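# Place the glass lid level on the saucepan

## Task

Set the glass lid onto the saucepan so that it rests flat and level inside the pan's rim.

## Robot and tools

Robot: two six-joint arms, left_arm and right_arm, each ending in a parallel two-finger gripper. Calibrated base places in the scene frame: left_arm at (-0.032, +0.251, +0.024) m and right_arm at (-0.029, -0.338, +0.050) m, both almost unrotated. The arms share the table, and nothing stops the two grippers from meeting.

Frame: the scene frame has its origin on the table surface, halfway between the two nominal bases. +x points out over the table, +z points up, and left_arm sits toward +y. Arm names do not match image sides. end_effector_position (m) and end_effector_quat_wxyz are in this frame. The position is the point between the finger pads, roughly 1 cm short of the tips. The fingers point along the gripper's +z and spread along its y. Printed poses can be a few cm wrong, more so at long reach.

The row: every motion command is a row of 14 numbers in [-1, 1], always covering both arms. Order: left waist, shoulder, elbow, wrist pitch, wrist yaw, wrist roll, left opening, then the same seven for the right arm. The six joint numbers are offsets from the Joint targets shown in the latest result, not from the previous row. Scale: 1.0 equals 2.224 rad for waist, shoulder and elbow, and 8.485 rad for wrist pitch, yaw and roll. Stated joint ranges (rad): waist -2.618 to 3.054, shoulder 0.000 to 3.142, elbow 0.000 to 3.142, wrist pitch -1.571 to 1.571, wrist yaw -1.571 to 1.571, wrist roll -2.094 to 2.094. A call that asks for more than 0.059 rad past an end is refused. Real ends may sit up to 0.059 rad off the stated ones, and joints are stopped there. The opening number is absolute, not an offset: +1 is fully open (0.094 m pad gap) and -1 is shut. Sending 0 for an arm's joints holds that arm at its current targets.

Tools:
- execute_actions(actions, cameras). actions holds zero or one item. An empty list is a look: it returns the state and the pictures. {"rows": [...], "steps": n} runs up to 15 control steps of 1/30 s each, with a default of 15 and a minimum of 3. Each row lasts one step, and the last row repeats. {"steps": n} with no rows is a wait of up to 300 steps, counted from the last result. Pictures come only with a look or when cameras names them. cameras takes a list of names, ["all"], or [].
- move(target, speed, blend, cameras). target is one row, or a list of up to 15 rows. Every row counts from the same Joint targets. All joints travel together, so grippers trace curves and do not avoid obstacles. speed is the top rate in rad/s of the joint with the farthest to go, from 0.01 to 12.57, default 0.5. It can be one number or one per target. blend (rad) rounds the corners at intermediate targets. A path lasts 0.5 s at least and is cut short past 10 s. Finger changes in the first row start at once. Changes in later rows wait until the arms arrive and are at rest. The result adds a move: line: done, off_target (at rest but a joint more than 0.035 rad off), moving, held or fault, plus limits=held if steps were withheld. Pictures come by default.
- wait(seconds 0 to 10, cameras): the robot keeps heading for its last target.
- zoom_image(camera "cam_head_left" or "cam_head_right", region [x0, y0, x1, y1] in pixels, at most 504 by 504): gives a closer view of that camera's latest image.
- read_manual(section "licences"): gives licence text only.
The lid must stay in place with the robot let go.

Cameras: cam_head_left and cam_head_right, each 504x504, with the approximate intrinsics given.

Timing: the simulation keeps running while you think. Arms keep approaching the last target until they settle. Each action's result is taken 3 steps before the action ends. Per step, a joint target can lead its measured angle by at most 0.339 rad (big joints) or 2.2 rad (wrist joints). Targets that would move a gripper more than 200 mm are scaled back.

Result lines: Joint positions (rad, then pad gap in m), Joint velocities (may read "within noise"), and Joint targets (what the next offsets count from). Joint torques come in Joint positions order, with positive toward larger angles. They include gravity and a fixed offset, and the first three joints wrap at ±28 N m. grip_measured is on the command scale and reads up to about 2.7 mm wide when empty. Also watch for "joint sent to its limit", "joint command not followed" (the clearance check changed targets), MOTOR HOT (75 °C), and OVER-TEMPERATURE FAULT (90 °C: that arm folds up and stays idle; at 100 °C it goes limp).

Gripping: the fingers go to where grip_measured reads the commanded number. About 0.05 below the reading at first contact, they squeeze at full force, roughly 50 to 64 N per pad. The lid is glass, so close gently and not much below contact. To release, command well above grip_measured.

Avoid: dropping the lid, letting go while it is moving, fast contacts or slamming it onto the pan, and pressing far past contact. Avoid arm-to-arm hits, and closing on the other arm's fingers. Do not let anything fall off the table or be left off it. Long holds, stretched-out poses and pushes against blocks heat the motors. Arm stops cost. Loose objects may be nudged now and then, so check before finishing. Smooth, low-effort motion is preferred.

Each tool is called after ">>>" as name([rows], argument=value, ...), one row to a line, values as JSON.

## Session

>>> execute_actions(actions=[])

>>> zoom_image(camera="cam_head_left", region=[0, 180, 252, 400])

>>> zoom_image(camera="cam_head_right", region=[0, 180, 252, 400])

Scene clock: 0.00 s of 4200.00 s.
left_arm: end_effector_position=(+0.1475, +0.0375, +0.2431) grip_measured=+1.000 end_effector_quat_wxyz=(+0.515, +0.042, +0.670, -0.533) | right_arm: end_effector_position=(+0.1002, -0.1266, +0.3200) grip_measured=+1.000 end_effector_quat_wxyz=(+0.622, -0.040, +0.639, +0.450)
Joint positions: left_arm=[-0.879 0.447 0.054 0.492 -0.026 -0.736 0.094] | right_arm=[1.617 0.44 0.147 0.589 0.91 0.326 0.094]
Joint velocities: within noise
Joint torques (N m): no reading
Heat: left arm: 35 °C; right arm: 33 °C.
Joint targets: left_arm=[-0.879 0.441 0.066 0.499 -0.025 -0.730] | right_arm=[1.617 0.434 0.150 0.575 0.907 0.322]

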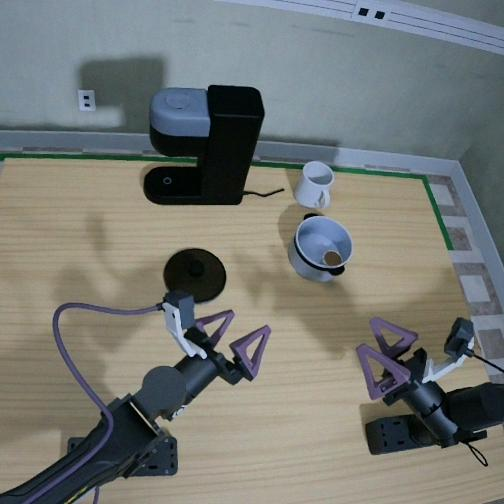

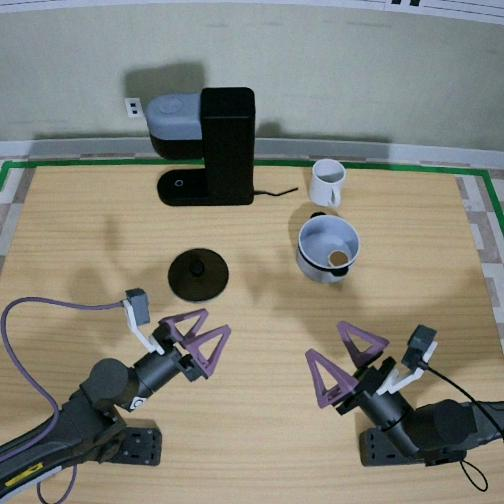

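Scaled by 2.000.

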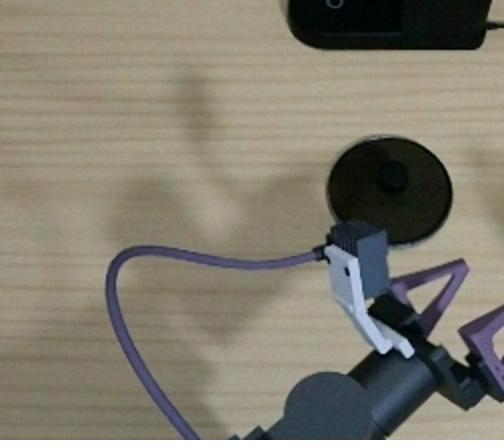

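Scaled by 2.000.

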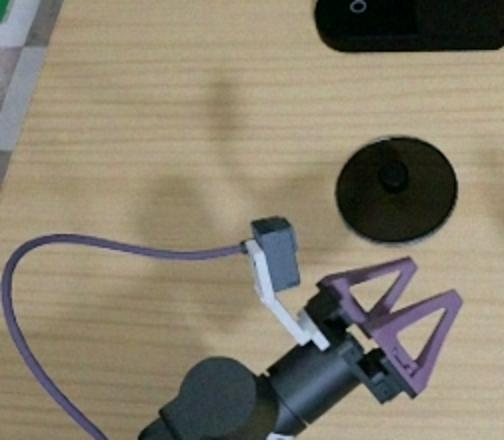

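>>> move(target=[0.2293,0.8273,0.8719,-0.2114,0.0029,0.086,0.7,0,0,0,0,0,0,1], speed=0.8)

>>> zoom_image(camera="cam_head_right", region=[140, 210, 260, 310])

>>> zoom_image(camera="cam_head_left", region=[140, 210, 260, 310])

Scene clock: 3.80 s of 4200.00 s.
left_arm: end_effector_position=(+0.3775, +0.0905, +0.0845) grip_measured=+0.703 end_effector_quat_wxyz=(-0.001, +0.185, +0.983, +0.005) | right_arm: end_effector_position=(+0.1002, -0.1266, +0.3200) grip_measured=+1.000 end_effector_quat_wxyz=(+0.622, -0.040, +0.639, +0.450)
Joint positions: left_arm=[-0.367 2.266 1.976 -1.285 -0.009 -0.006 0.08] | right_arm=[1.617 0.44 0.147 0.589 0.91 0.326 0.094]
Joint torques (N m): left_arm=[-0.28 -12.7 7.82 -0.03 0.11 0.03] | right_arm=[-0.03 1.29 6.53 1.42 -0.11 -0.06]
Heat: left arm: 35 °C; right arm: 34 °C.
Joint targets: left_arm=[-0.369 2.281 2.006 -1.294 -0.001 0.000] | right_arm=[1.617 0.434 0.150 0.575 0.907 0.322]
Kept back: nothing.
move: done

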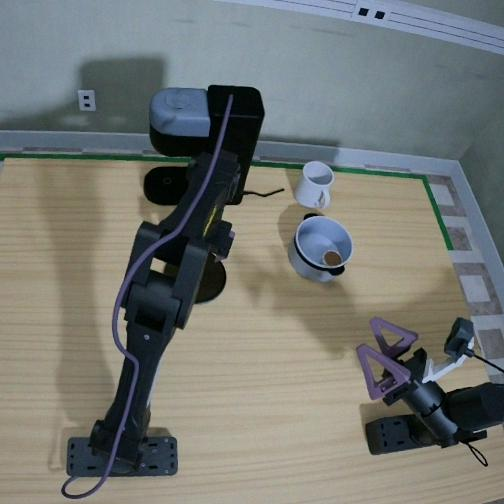

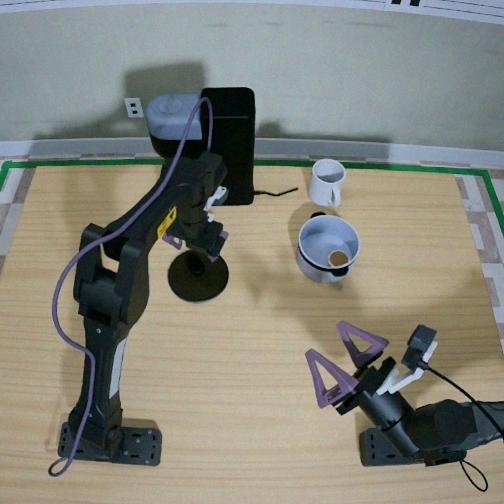

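Scaled by 4.200.

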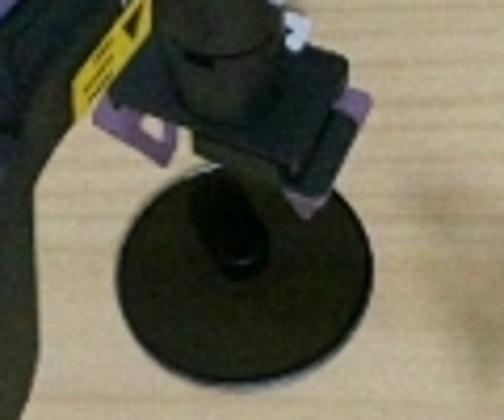

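Scaled by 4.200.

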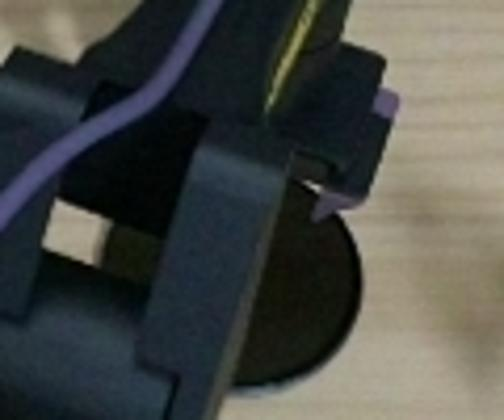

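>>> move(target=[0.001,-0.0297,-0.1241,0.0288,0.001,0,0.6,0,0,0,0,0,0,1], speed=0.25)

>>> zoom_image(camera="cam_head_right", region=[140, 210, 260, 310])

Scene clock: 5.57 s of 4200.00 s.
left_arm: end_effector_position=(+0.3612, +0.0951, +0.0356) grip_measured=+0.602 end_effector_quat_wxyz=(-0.012, +0.187, +0.982, +0.002) | right_arm: end_effector_position=(+0.1002, -0.1266, +0.3200) grip_measured=+1.000 end_effector_quat_wxyz=(+0.622, -0.040, +0.639, +0.450)
Joint positions: left_arm=[-0.366 2.247 1.746 -1.094 0.001 -0.003 0.075] | right_arm=[1.617 0.44 0.147 0.589 0.91 0.326 0.094]
Joint torques (N m): left_arm=[0.1 -16.28 3.99 0.47 0.04 0.03] | right_arm=[-0.01 1.29 6.54 1.42 -0.11 -0.06]
Heat: left arm: 36 °C; right arm: 34 °C.
Joint targets: left_arm=[-0.366 2.215 1.730 -1.050 0.008 0.000] | right_arm=[1.617 0.434 0.150 0.575 0.907 0.322]
Kept back: nothing.
move: off_target (left_arm); left_arm: the wrist pitch is farthest, 0.044 rad from its target

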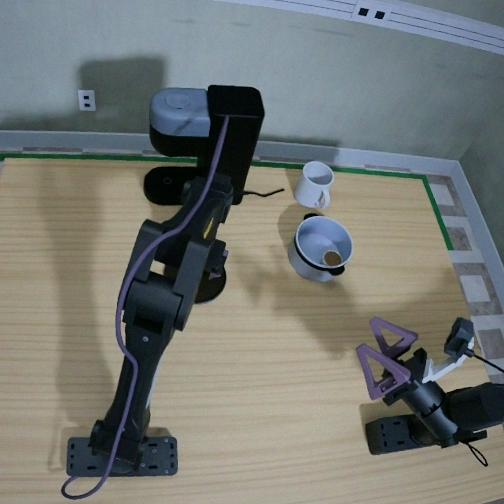

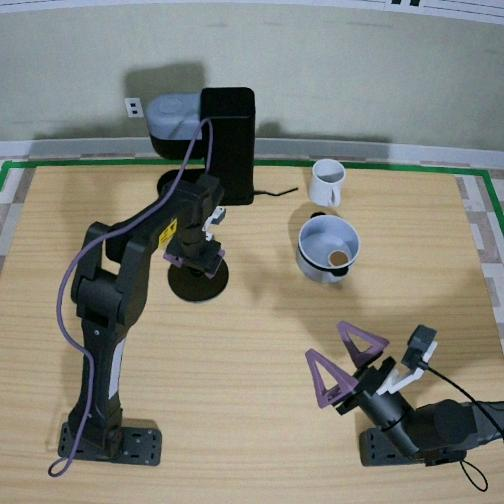

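Scaled by 4.200.

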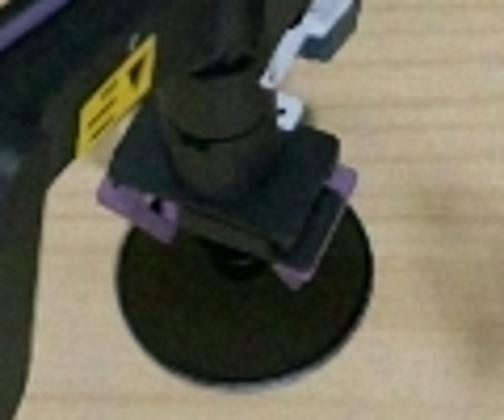

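>>> move([
  [0,0,0,0,0,0,0.2,0,0,0,0,0,0,1],
  [0,0,0,0,0,0,-0.1,0,0,0,0,0,0,1],
  [0,0,0,0,0,0,-0.55,0,0,0,0,0,0,1],
], speed=0.2)

>>> zoom_image(camera="cam_head_right", region=[140, 210, 260, 310])

Scene clock: 7.67 s of 4200.00 s.
left_arm: end_effector_position=(+0.3636, +0.0912, +0.0366) grip_measured=-0.295 end_effector_quat_wxyz=(-0.004, +0.187, +0.982, -0.007) | right_arm: end_effector_position=(+0.1002, -0.1266, +0.3200) grip_measured=+1.000 end_effector_quat_wxyz=(+0.622, -0.040, +0.639, +0.450)
Joint positions: left_arm=[-0.367 2.243 1.745 -1.078 0.015 -0.003 0.033] | right_arm=[1.617 0.44 0.147 0.589 0.91 0.326 0.094]
Joint torques (N m): left_arm=[0.03 -15.92 4.14 0.35 -0.01 0] | right_arm=[-0.01 1.31 6.53 1.42 -0.11 -0.06]
Heat: left arm: 37 °C; right arm: 34 °C.
Joint targets: left_arm=[-0.366 2.215 1.730 -1.050 0.008 0.000] | right_arm=[1.617 0.434 0.150 0.575 0.907 0.322]
Kept back: nothing.
move: done

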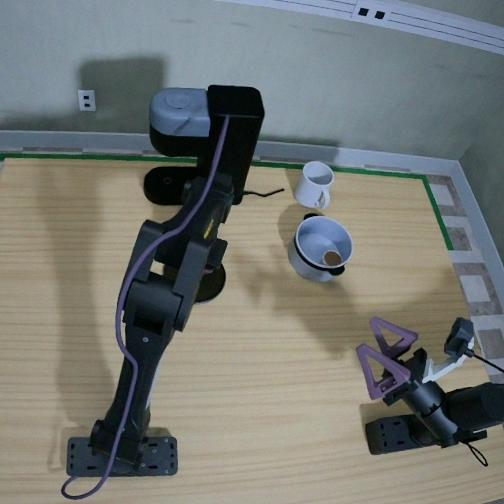

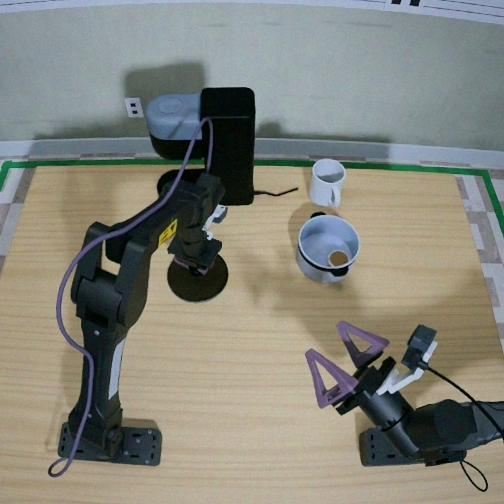

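Scaled by 4.200.

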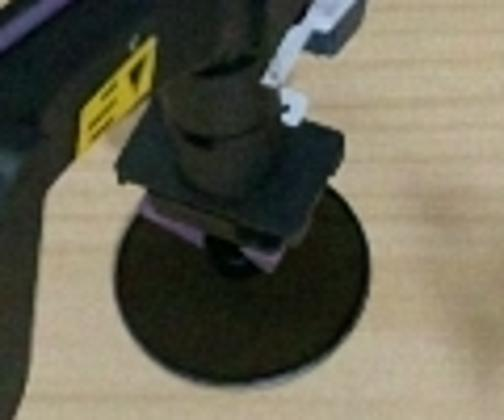

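>>> move([
  [0,0.0432,0.1374,-0.0289,0,0,-0.55,0,0,0,0,0,0,1],
  [-0.1556,0.0432,0.1374,-0.0289,0,0,-0.55,0,0,0,0,0,0,1],
  [-0.1556,0.0949,0.1565,-0.0204,0,0,-0.55,0,0,0,0,0,0,1],
], speed=[0.3,0.4,0.12])

>>> zoom_image(camera="cam_head_right", region=[220, 210, 370, 330])

Scene clock: 11.37 s of 4200.00 s.
left_arm: end_effector_position=(+0.3084, -0.0545, +0.0394) grip_measured=-0.295 end_effector_quat_wxyz=(-0.019, +0.355, +0.935, +0.001) | right_arm: end_effector_position=(+0.1002, -0.1266, +0.3200) grip_measured=+1.000 end_effector_quat_wxyz=(+0.622, -0.040, +0.639, +0.450)
Joint positions: left_arm=[-0.716 2.409 2.042 -1.24 0.011 -0.003 0.033] | right_arm=[1.617 0.44 0.147 0.589 0.91 0.326 0.094]
Joint torques (N m): left_arm=[0.31 -13.04 8.28 0.18 -0.01 0] | right_arm=[-0.02 1.29 6.53 1.42 -0.11 -0.06]
Heat: left arm: 38 °C; right arm: 34 °C.
Joint targets: left_arm=[-0.712 2.426 2.078 -1.223 0.008 0.000] | right_arm=[1.617 0.434 0.150 0.575 0.907 0.322]
Kept back: nothing.
move: off_target (left_arm); left_arm: the elbow is farthest, 0.036 rad from its target

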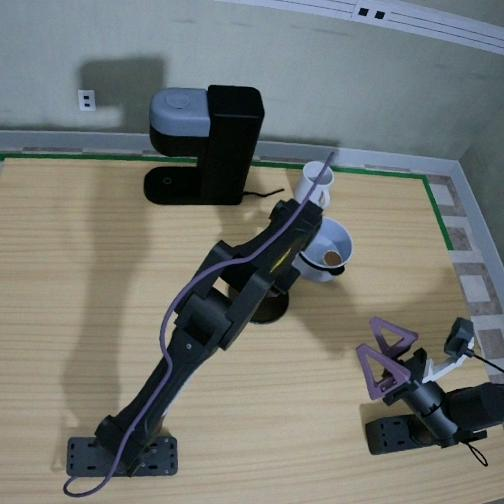

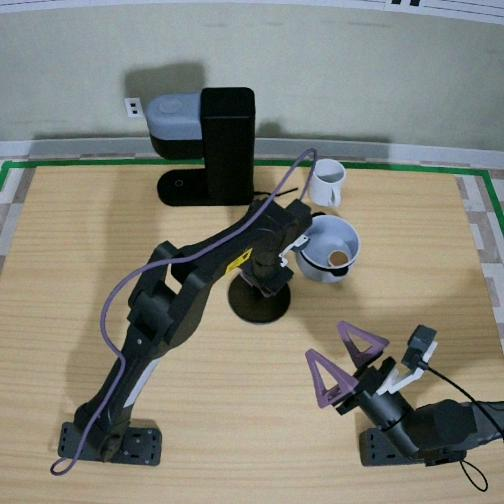

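Scaled by 3.360.

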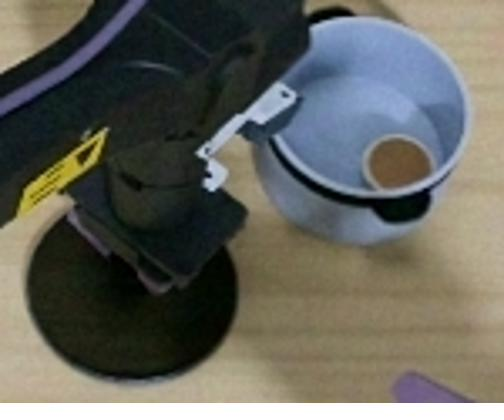

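>>> move([
  [0,0,-0.018,0.005,0,0,-0.55,0,0,0,0,0,0,1],
  [0,0,-0.018,0.005,0,0,-0.2,0,0,0,0,0,0,1],
  [0,0,-0.018,0.005,0,0,0.45,0,0,0,0,0,0,1],
  [0,-0.03,0.09,-0.03,0,0,0.45,0,0,0,0,0,0,1],
  [0.45,-0.03,0.09,-0.03,0,0,0.45,0,0,0,0,0,0,1],
], speed=[0.08,0.1,0.1,0.3,0.8])

>>> zoom_image(camera="cam_head_right", region=[220, 210, 370, 330])

Scene clock: 16.60 s of 4200.00 s.
left_arm: end_effector_position=(+0.4042, +0.3738, +0.0921) grip_measured=+0.447 end_effector_quat_wxyz=(-0.028, -0.137, +0.990, -0.007) | right_arm: end_effector_position=(+0.1002, -0.1266, +0.3200) grip_measured=+1.000 end_effector_quat_wxyz=(+0.622, -0.040, +0.639, +0.450)
Joint positions: left_arm=[0.288 2.409 2.25 -1.469 0.007 0 0.068] | right_arm=[1.617 0.44 0.147 0.589 0.91 0.326 0.094]
Joint torques (N m): left_arm=[-0.13 -19.49 7.46 -0.11 0.05 0.03] | right_arm=[-0.01 1.31 6.53 1.42 -0.11 -0.06]
Heat: left arm: 40 °C; right arm: 35 °C.
Joint targets: left_arm=[0.288 2.359 2.278 -1.478 0.008 0.000] | right_arm=[1.617 0.434 0.150 0.575 0.907 0.322]
Kept back: nothing.
move: off_target (left_arm); left_arm: the shoulder is farthest, 0.050 rad from its target

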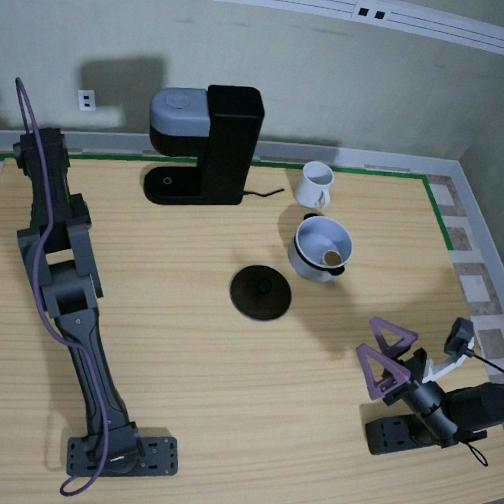

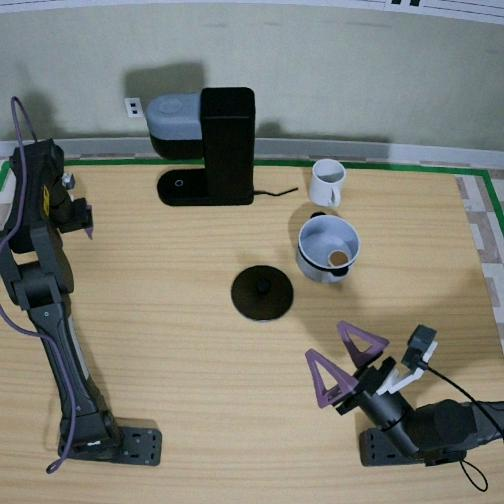

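Scaled by 3.360.

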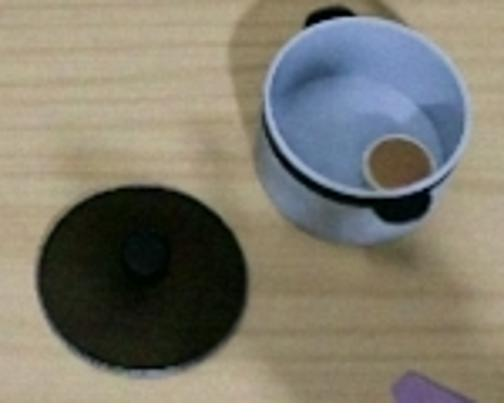

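>>> move(target=[0,0,0,0,0,0,0.45,-0.4204,0.8182,0.7666,-0.2059,-0.1069,-0.0379,0.65], speed=0.8)

>>> zoom_image(camera="cam_head_right", region=[200, 230, 320, 330])

>>> zoom_image(camera="cam_head_left", region=[200, 230, 320, 330])

Scene clock: 20.00 s of 4200.00 s.
left_arm: end_effector_position=(+0.4042, +0.3738, +0.0921) grip_measured=+0.447 end_effector_quat_wxyz=(-0.028, -0.137, +0.990, -0.007) | right_arm: end_effector_position=(+0.3079, -0.0665, +0.0866) grip_measured=+0.652 end_effector_quat_wxyz=(+0.003, -0.331, +0.944, -0.004)
Joint positions: left_arm=[0.288 2.409 2.25 -1.469 0.007 0 0.068] | right_arm=[0.677 2.238 1.836 -1.165 0.01 0.005 0.078]
Joint torques (N m): left_arm=[-0.02 -19.3 7.45 -0.1 0.05 -0.04] | right_arm=[0.47 -11.75 6.76 0.15 -0.04 -0.05]
Heat: left arm: 41 °C; right arm: 35 °C.
Joint targets: left_arm=[0.288 2.359 2.278 -1.478 0.008 0.000] | right_arm=[0.682 2.254 1.855 -1.172 0.000 0.000]
Kept back: nothing.
move: off_target (left_arm); left_arm: the shoulder is farthest, 0.050 rad from its target

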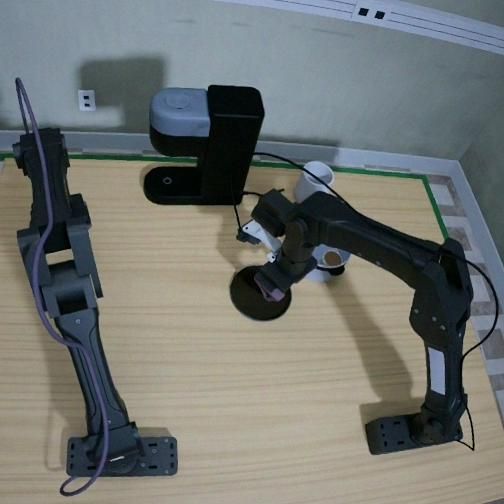

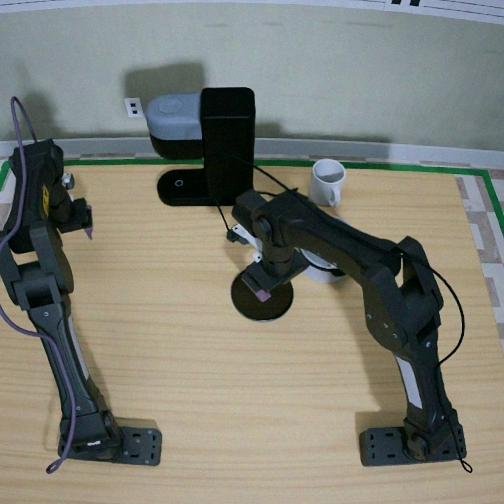

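Scaled by 4.200.

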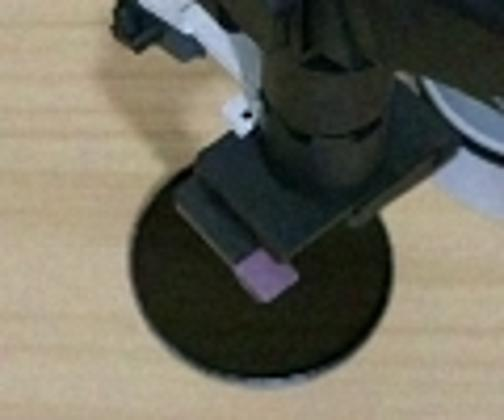

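Scaled by 4.200.

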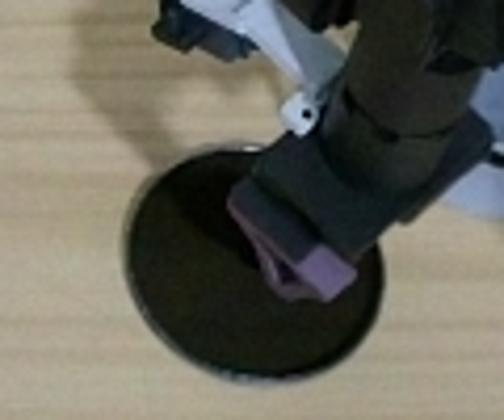

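>>> move(target=[0,0,0,0,0,0,0.45,0,0,0,0,0,0,1])

>>> zoom_image(camera="cam_head_right", region=[220, 240, 310, 315])

>>> zoom_image(camera="cam_head_left", region=[220, 240, 310, 315])

>>> move(target=[0,0,0,0,0,0,0.45,0,0,0,0,0,0,-0.8])

>>> zoom_image(camera="cam_head_right", region=[220, 240, 310, 315])

>>> zoom_image(camera="cam_head_left", region=[220, 240, 310, 315])

Scene clock: 20.93 s of 4200.00 s.
left_arm: end_effector_position=(+0.4042, +0.3738, +0.0921) grip_measured=+0.447 end_effector_quat_wxyz=(-0.028, -0.137, +0.990, -0.007) | right_arm: end_effector_position=(+0.3077, -0.0665, +0.0866) grip_measured=+0.998 end_effector_quat_wxyz=(+0.003, -0.331, +0.944, -0.004)
Joint positions: left_arm=[0.288 2.409 2.25 -1.469 0.007 0 0.068] | right_arm=[0.677 2.238 1.836 -1.165 0.009 0.005 0.094]
Joint torques (N m): left_arm=[-0.09 -19.41 7.64 -0.2 0.03 -0.07] | right_arm=[0.46 -11.74 6.78 0.17 -0.04 -0.06]
Heat: left arm: 41 °C; right arm: 35 °C.
Joint targets: left_arm=[0.288 2.359 2.278 -1.478 0.008 0.000] | right_arm=[0.682 2.254 1.855 -1.172 0.000 0.000]
Kept back: nothing.
move: off_target (left_arm); left_arm: the shoulder is farthest, 0.050 rad from its target

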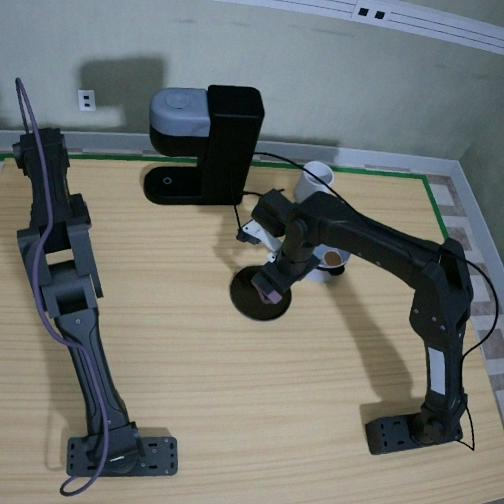

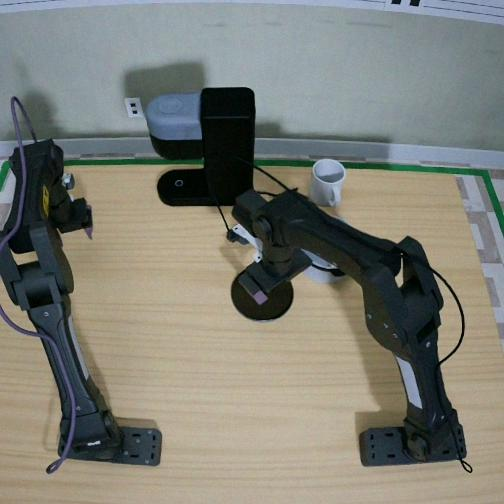

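Scaled by 5.600.

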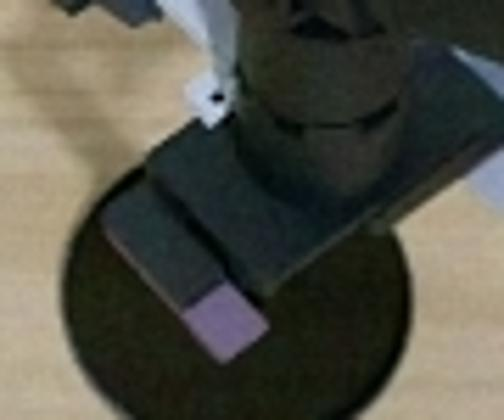

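Scaled by 5.600.

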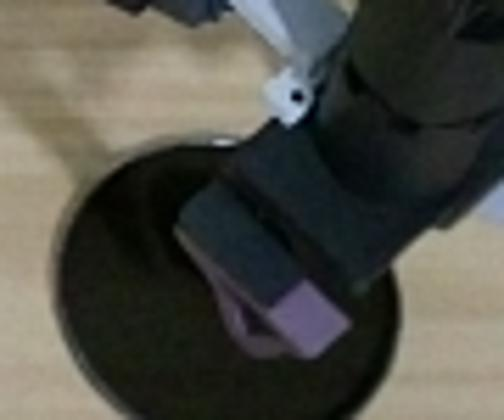

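Scene clock: 21.43 s of 4200.00 s.
left_arm: end_effector_position=(+0.4042, +0.3738, +0.0921) grip_measured=+0.447 end_effector_quat_wxyz=(-0.028, -0.137, +0.990, -0.007) | right_arm: end_effector_position=(+0.3077, -0.0665, +0.0866) grip_measured=-0.798 end_effector_quat_wxyz=(+0.003, -0.332, +0.943, -0.004)
Joint positions: left_arm=[0.288 2.409 2.25 -1.469 0.007 0 0.068] | right_arm=[0.677 2.238 1.836 -1.166 0.009 0.004 0.01]
Joint torques (N m): left_arm=[0.1 -19.45 7.64 -0.12 0.02 -0.04] | right_arm=[0.46 -11.74 6.76 0.17 -0.04 -0.06]
Heat: left arm: 41 °C; right arm: 35 °C.
Joint targets: left_arm=[0.288 2.359 2.278 -1.478 0.008 0.000] | right_arm=[0.682 2.254 1.855 -1.172 0.000 0.000]
Kept back: nothing.
move: off_target (left_arm); left_arm: the shoulder is farthest, 0.050 rad from its target

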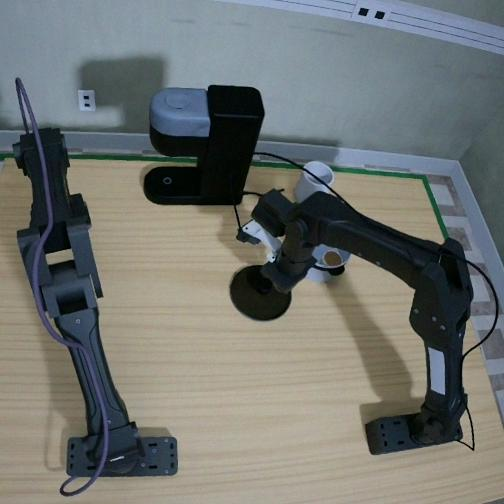

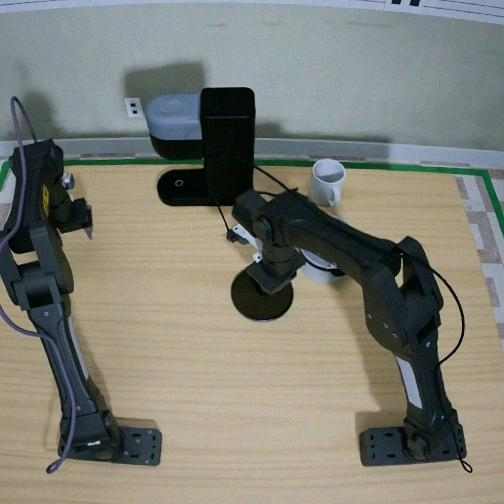

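Scaled by 5.600.

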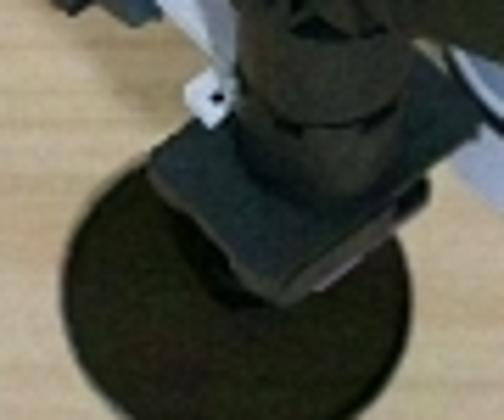

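Scaled by 5.600.

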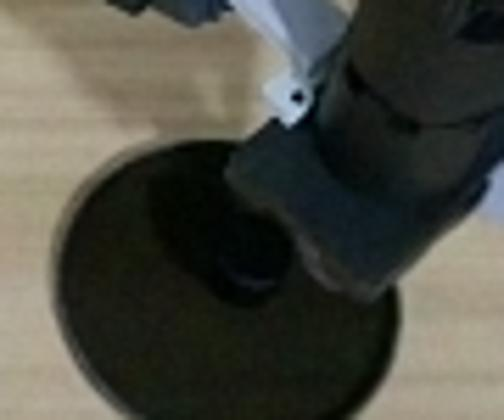

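>>> move(target=[0,0,0,0,0,0,0.45,0,0,0,0,0,0.08,0.65])

>>> zoom_image(camera="cam_head_right", region=[220, 240, 310, 315])

>>> zoom_image(camera="cam_head_left", region=[220, 240, 310, 315])

Scene clock: 23.80 s of 4200.00 s.
left_arm: end_effector_position=(+0.4042, +0.3738, +0.0921) grip_measured=+0.447 end_effector_quat_wxyz=(-0.028, -0.137, +0.990, -0.007) | right_arm: end_effector_position=(+0.3071, -0.0658, +0.0865) grip_measured=+0.648 end_effector_quat_wxyz=(+0.002, -0.004, +1.000, -0.001)
Joint positions: left_arm=[0.288 2.409 2.25 -1.469 0.007 0 0.068] | right_arm=[0.677 2.238 1.836 -1.166 0.004 0.673 0.077]
Joint torques (N m): left_arm=[0.01 -19.33 7.62 -0.16 0.04 -0.03] | right_arm=[0.47 -11.73 6.78 0.17 -0.01 0.06]
Heat: left arm: 42 °C; right arm: 35 °C.
Joint targets: left_arm=[0.288 2.359 2.278 -1.478 0.008 0.000] | right_arm=[0.682 2.254 1.855 -1.172 0.000 0.679]
Kept back: nothing.
move: off_target (left_arm); left_arm: the shoulder is farthest, 0.050 rad from its target

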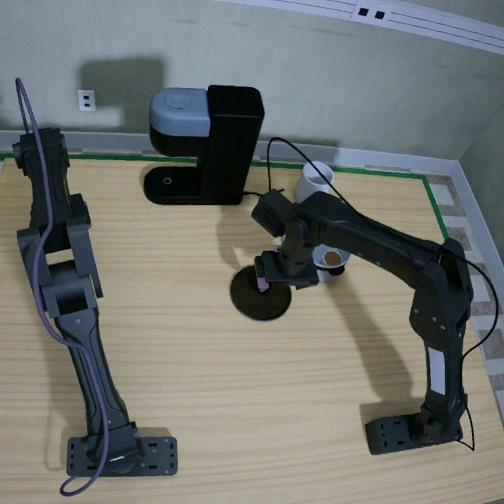

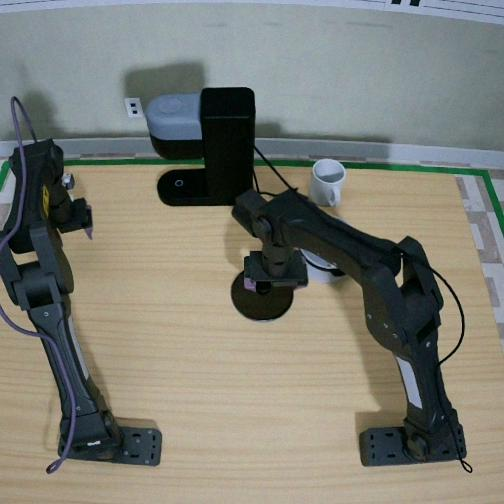

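Scaled by 5.600.

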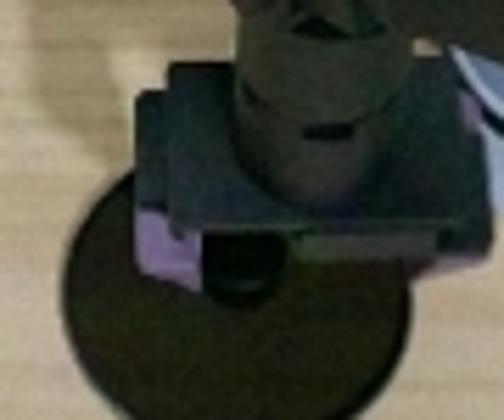

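Scaled by 5.600.

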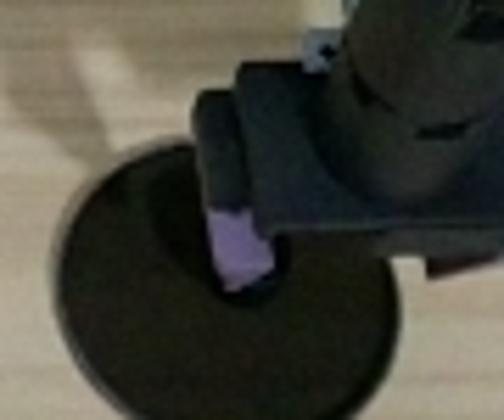

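>>> move(target=[0,0,0,0,0,0,0.45,0.0005,0.0893,0.1556,-0.0173,0,0,0.65])

>>> zoom_image(camera="cam_head_right", region=[220, 240, 310, 315])

>>> zoom_image(camera="cam_head_left", region=[220, 240, 310, 315])

Scene clock: 25.50 s of 4200.00 s.
left_arm: end_effector_position=(+0.4042, +0.3738, +0.0921) grip_measured=+0.447 end_effector_quat_wxyz=(-0.028, -0.137, +0.990, -0.007) | right_arm: end_effector_position=(+0.3404, -0.0388, +0.0930) grip_measured=+0.648 end_effector_quat_wxyz=(+0.009, -0.003, +1.000, +0.004)
Joint positions: left_arm=[0.288 2.409 2.25 -1.469 0.007 0 0.068] | right_arm=[0.677 2.424 2.182 -1.309 0.004 0.673 0.077]
Joint torques (N m): left_arm=[0.1 -19.36 7.64 -0.15 0 -0.05] | right_arm=[0.55 -12.08 6.91 0.18 0.01 0.05]
Heat: left arm: 42 °C; right arm: 35 °C.
Joint targets: left_arm=[0.288 2.359 2.278 -1.478 0.008 0.000] | right_arm=[0.683 2.453 2.202 -1.318 0.000 0.679]
Kept back: nothing.
move: off_target (left_arm); left_arm: the shoulder is farthest, 0.050 rad from its target

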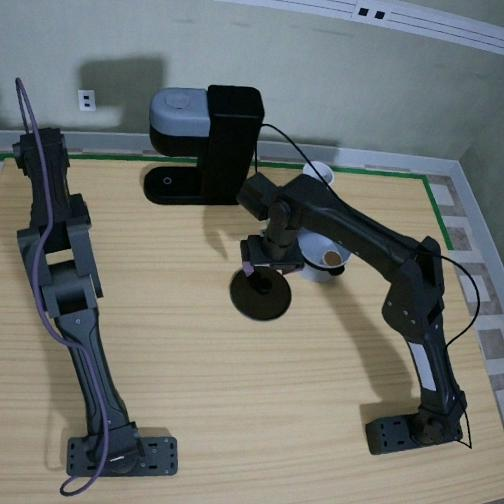

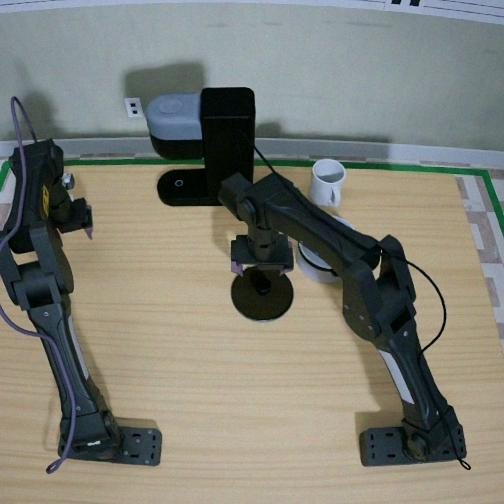

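Scaled by 5.600.

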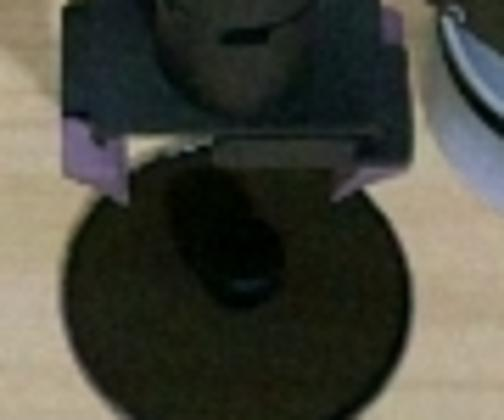

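Scaled by 5.600.

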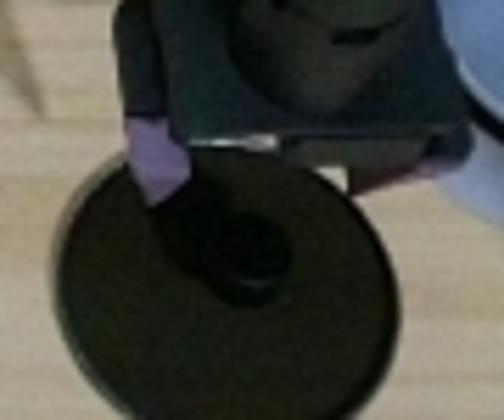

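>>> move(target=[0,0,0,0,0,0,0.45,-0.0074,0.0018,-0.0504,0.0150,0,0,0.65], speed=0.2)

>>> zoom_image(camera="cam_head_right", region=[220, 240, 310, 315])

>>> zoom_image(camera="cam_head_left", region=[220, 240, 310, 315])

Scene clock: 27.00 s of 4200.00 s.
left_arm: end_effector_position=(+0.4042, +0.3738, +0.0921) grip_measured=+0.447 end_effector_quat_wxyz=(-0.028, -0.137, +0.990, -0.007) | right_arm: end_effector_position=(+0.3454, -0.0368, +0.0699) grip_measured=+0.648 end_effector_quat_wxyz=(+0.016, -0.002, +1.000, +0.011)
Joint positions: left_arm=[0.288 2.409 2.25 -1.469 0.007 0 0.068] | right_arm=[0.673 2.431 2.101 -1.202 0.003 0.673 0.077]
Joint torques (N m): left_arm=[0.18 -19.38 7.53 -0.13 -0.01 -0.01] | right_arm=[-0.68 -12.36 4.29 0.38 0.01 0.05]
Heat: left arm: 43 °C; right arm: 35 °C.
Joint targets: left_arm=[0.288 2.359 2.278 -1.478 0.008 0.000] | right_arm=[0.667 2.457 2.090 -1.191 0.000 0.679]
Kept back: nothing.
move: off_target (left_arm); left_arm: the shoulder is farthest, 0.050 rad from its target

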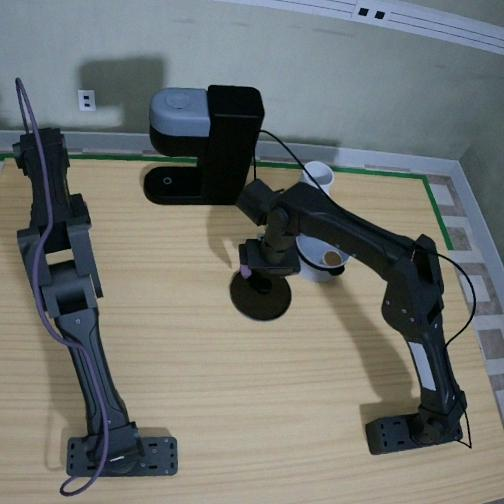

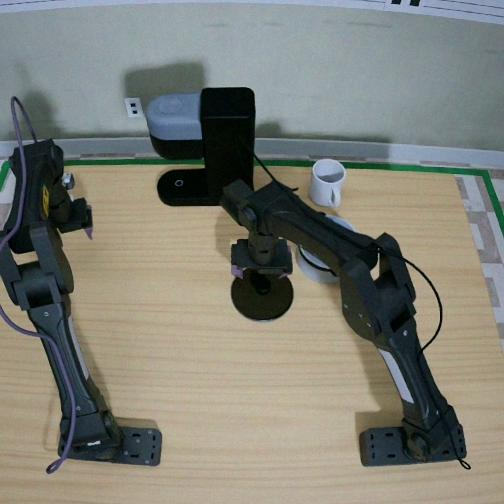

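Scaled by 5.600.

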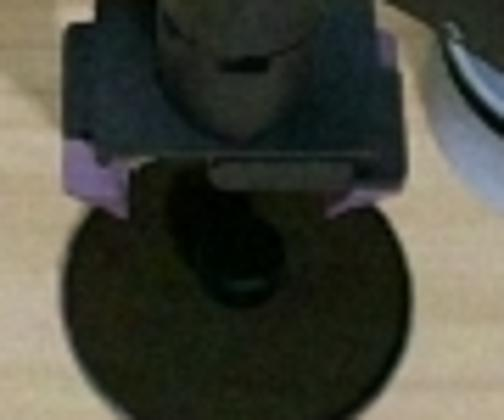

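Scaled by 5.600.

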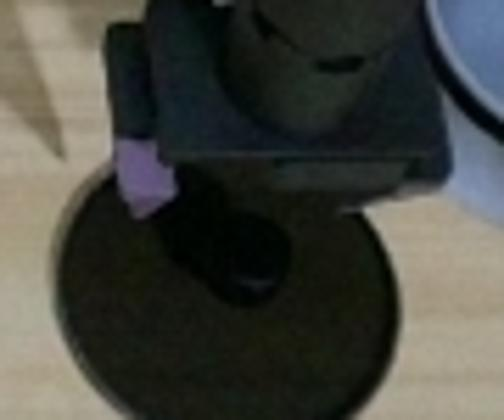

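>>> move(target=[0,0,0,0,0,0,0.45,0,0.0135,-0.0382,0.0095,0,0,0.65], speed=0.15)

>>> zoom_image(camera="cam_head_right", region=[220, 240, 310, 315])

>>> zoom_image(camera="cam_head_left", region=[220, 240, 310, 315])

Scene clock: 30.23 s of 4200.00 s.
left_arm: end_effector_position=(+0.4042, +0.3738, +0.0921) grip_measured=+0.447 end_effector_quat_wxyz=(-0.028, -0.137, +0.990, -0.007) | right_arm: end_effector_position=(+0.3392, -0.0416, +0.0349) grip_measured=+0.648 end_effector_quat_wxyz=(+0.002, -0.001, +1.000, +0.000)
Joint positions: left_arm=[0.288 2.409 2.25 -1.469 0.007 0 0.068] | right_arm=[0.673 2.461 2.016 -1.122 0.003 0.674 0.077]
Joint torques (N m): left_arm=[-0.05 -19.28 7.43 -0.15 0.02 -0.02] | right_arm=[-0.62 -12.4 4.12 0.36 0.02 0.04]
Heat: left arm: 43 °C; right arm: 35 °C.
Joint targets: left_arm=[0.288 2.359 2.278 -1.478 0.008 0.000] | right_arm=[0.667 2.487 2.005 -1.111 0.000 0.679]
Kept back: nothing.
move: off_target (left_arm); left_arm: the shoulder is farthest, 0.050 rad from its target

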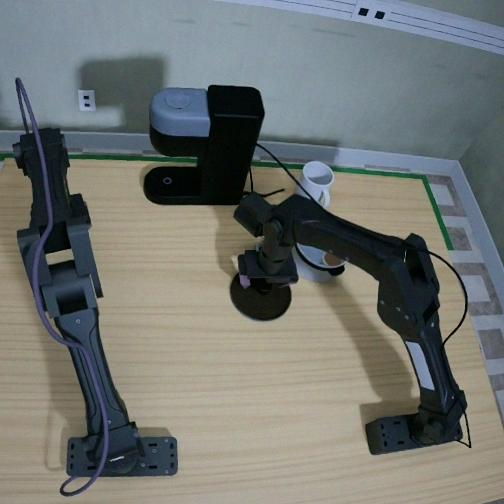

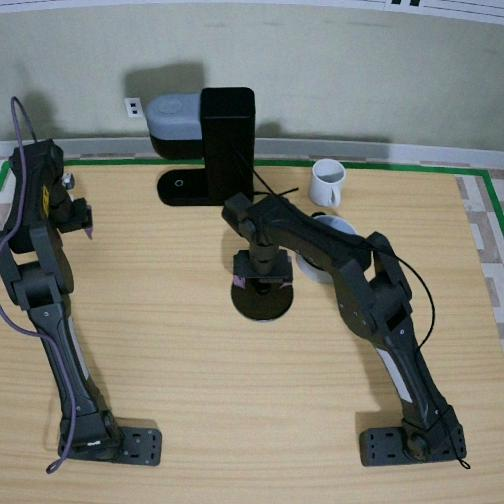

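Scaled by 5.600.

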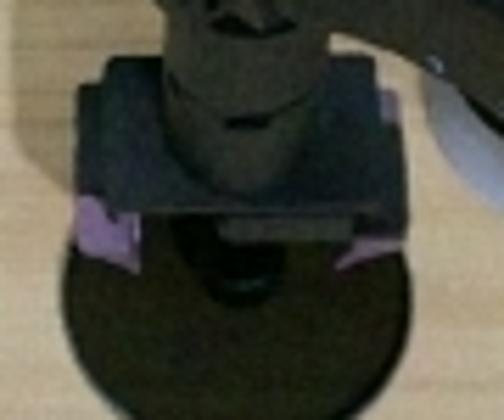

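Scaled by 5.600.

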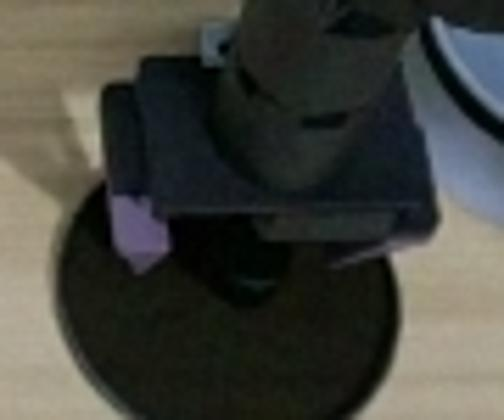

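>>> move([
  [0,0,0,0,0,0,0.45,0,0,0,0,0,0,0.2],
  [0,0,0,0,0,0,0.45,0,0,0,0,0,0,-0.1],
  [0,0,0,0,0,0,0.45,0,0,0,0,0,0,-0.55],
], speed=0.2)

>>> zoom_image(camera="cam_head_right", region=[220, 240, 310, 315])

Scene clock: 31.97 s of 4200.00 s.
left_arm: end_effector_position=(+0.4042, +0.3738, +0.0921) grip_measured=+0.447 end_effector_quat_wxyz=(-0.028, -0.137, +0.990, -0.007) | right_arm: end_effector_position=(+0.3394, -0.0406, +0.0357) grip_measured=-0.327 end_effector_quat_wxyz=(+0.002, +0.000, +1.000, +0.004)
Joint positions: left_arm=[0.288 2.409 2.25 -1.469 0.007 0 0.068] | right_arm=[0.672 2.459 2.016 -1.12 -0.004 0.675 0.032]
Joint torques (N m): left_arm=[-0.28 -19.38 7.35 -0.13 0.01 0.01] | right_arm=[-0.53 -12.27 4.12 0.35 0.08 0.03]
Heat: left arm: 44 °C; right arm: 35 °C.
Joint targets: left_arm=[0.288 2.359 2.278 -1.478 0.008 0.000] | right_arm=[0.666 2.487 2.005 -1.111 0.000 0.679]
Kept back: nothing.
move: off_target (left_arm); left_arm: the shoulder is farthest, 0.050 rad from its target

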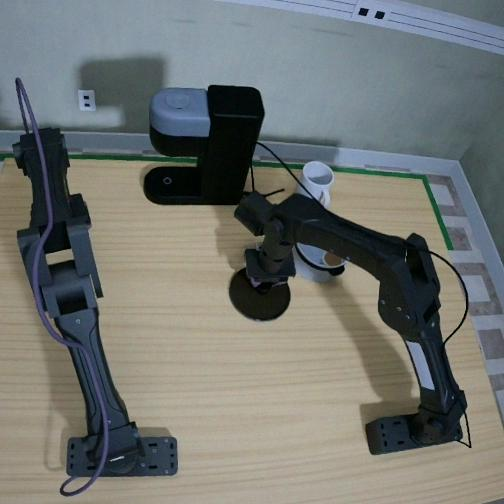

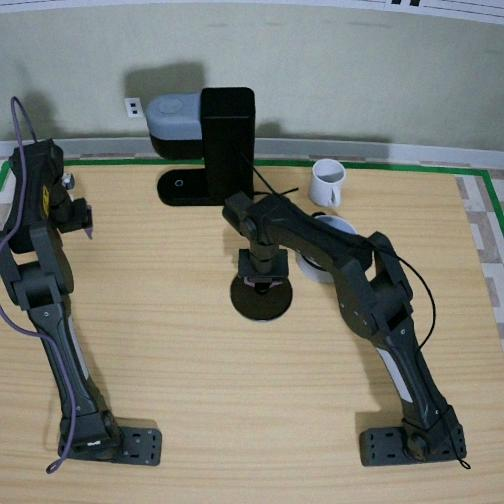

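Scaled by 5.600.

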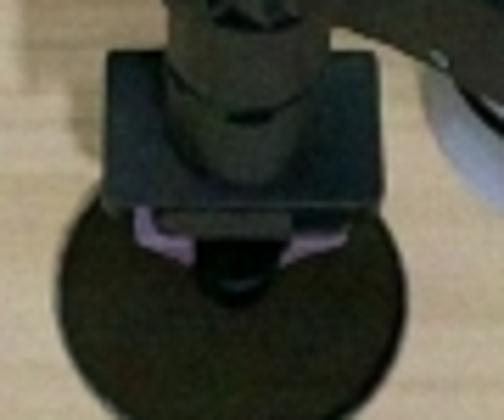

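>>> move([
  [0.1,0.01,0,0,0,0,0.45,0,-0.0791,0.0477,-0.0305,0,0,-0.55],
  [0.1,0.01,0,0,0,0,0.45,-0.1639,0.0504,0.2828,-0.0535,0,-0.0444,-0.55],
], speed=[0.25,0.35])

>>> zoom_image(camera="cam_head_right", region=[270, 190, 390, 290])

>>> zoom_image(camera="cam_head_left", region=[270, 190, 390, 290])

Scene clock: 35.70 s of 4200.00 s.
left_arm: end_effector_position=(+0.3653, +0.4690, +0.0921) grip_measured=+0.447 end_effector_quat_wxyz=(-0.027, -0.249, +0.968, -0.011) | right_arm: end_effector_position=(+0.4472, -0.1896, +0.1262) grip_measured=-0.322 end_effector_quat_wxyz=(+0.023, +0.004, +1.000, +0.008)
Joint positions: left_arm=[0.515 2.409 2.25 -1.469 0.007 0 0.068] | right_arm=[0.297 2.581 2.605 -1.545 -0.001 0.308 0.032]
Joint torques (N m): left_arm=[-0.54 -17.2 7.61 -0.07 0 -0.05] | right_arm=[0.53 -13.91 7.5 0.19 0.05 -0.08]
Heat: left arm: 44 °C; right arm: 37 °C.
Joint targets: left_arm=[0.511 2.382 2.278 -1.478 0.008 0.000] | right_arm=[0.302 2.599 2.633 -1.556 0.000 0.302]
joint sent to its limit (right arm) — joint 4 (wrist pitch), lower limit.
Kept back: nothing.
move: done

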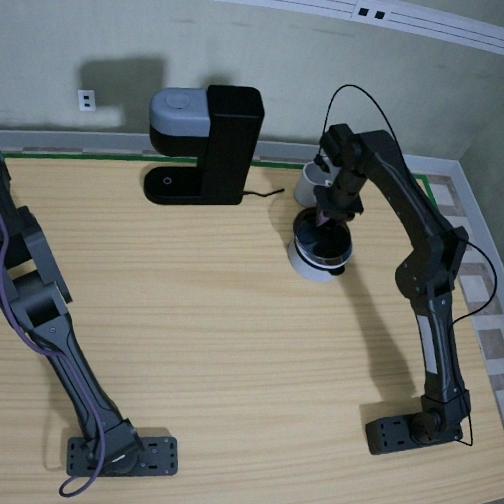

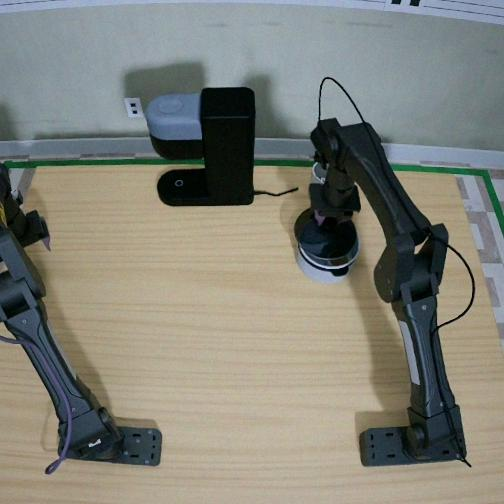

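Scaled by 4.200.

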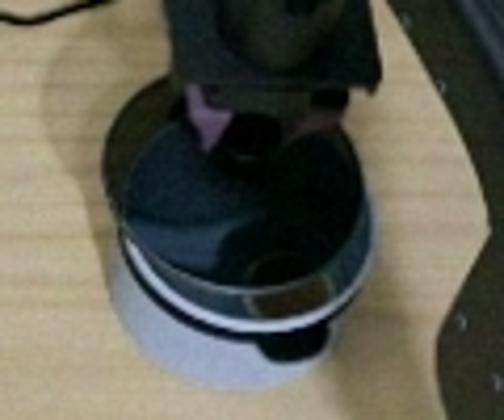

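Scaled by 4.200.

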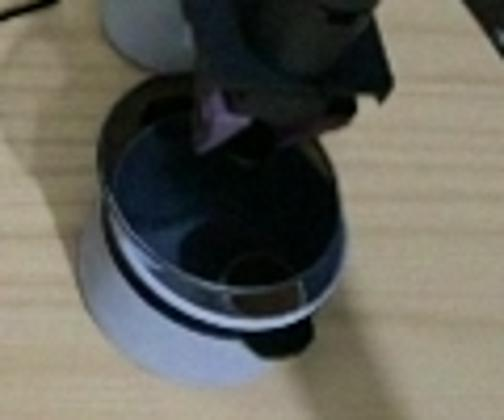

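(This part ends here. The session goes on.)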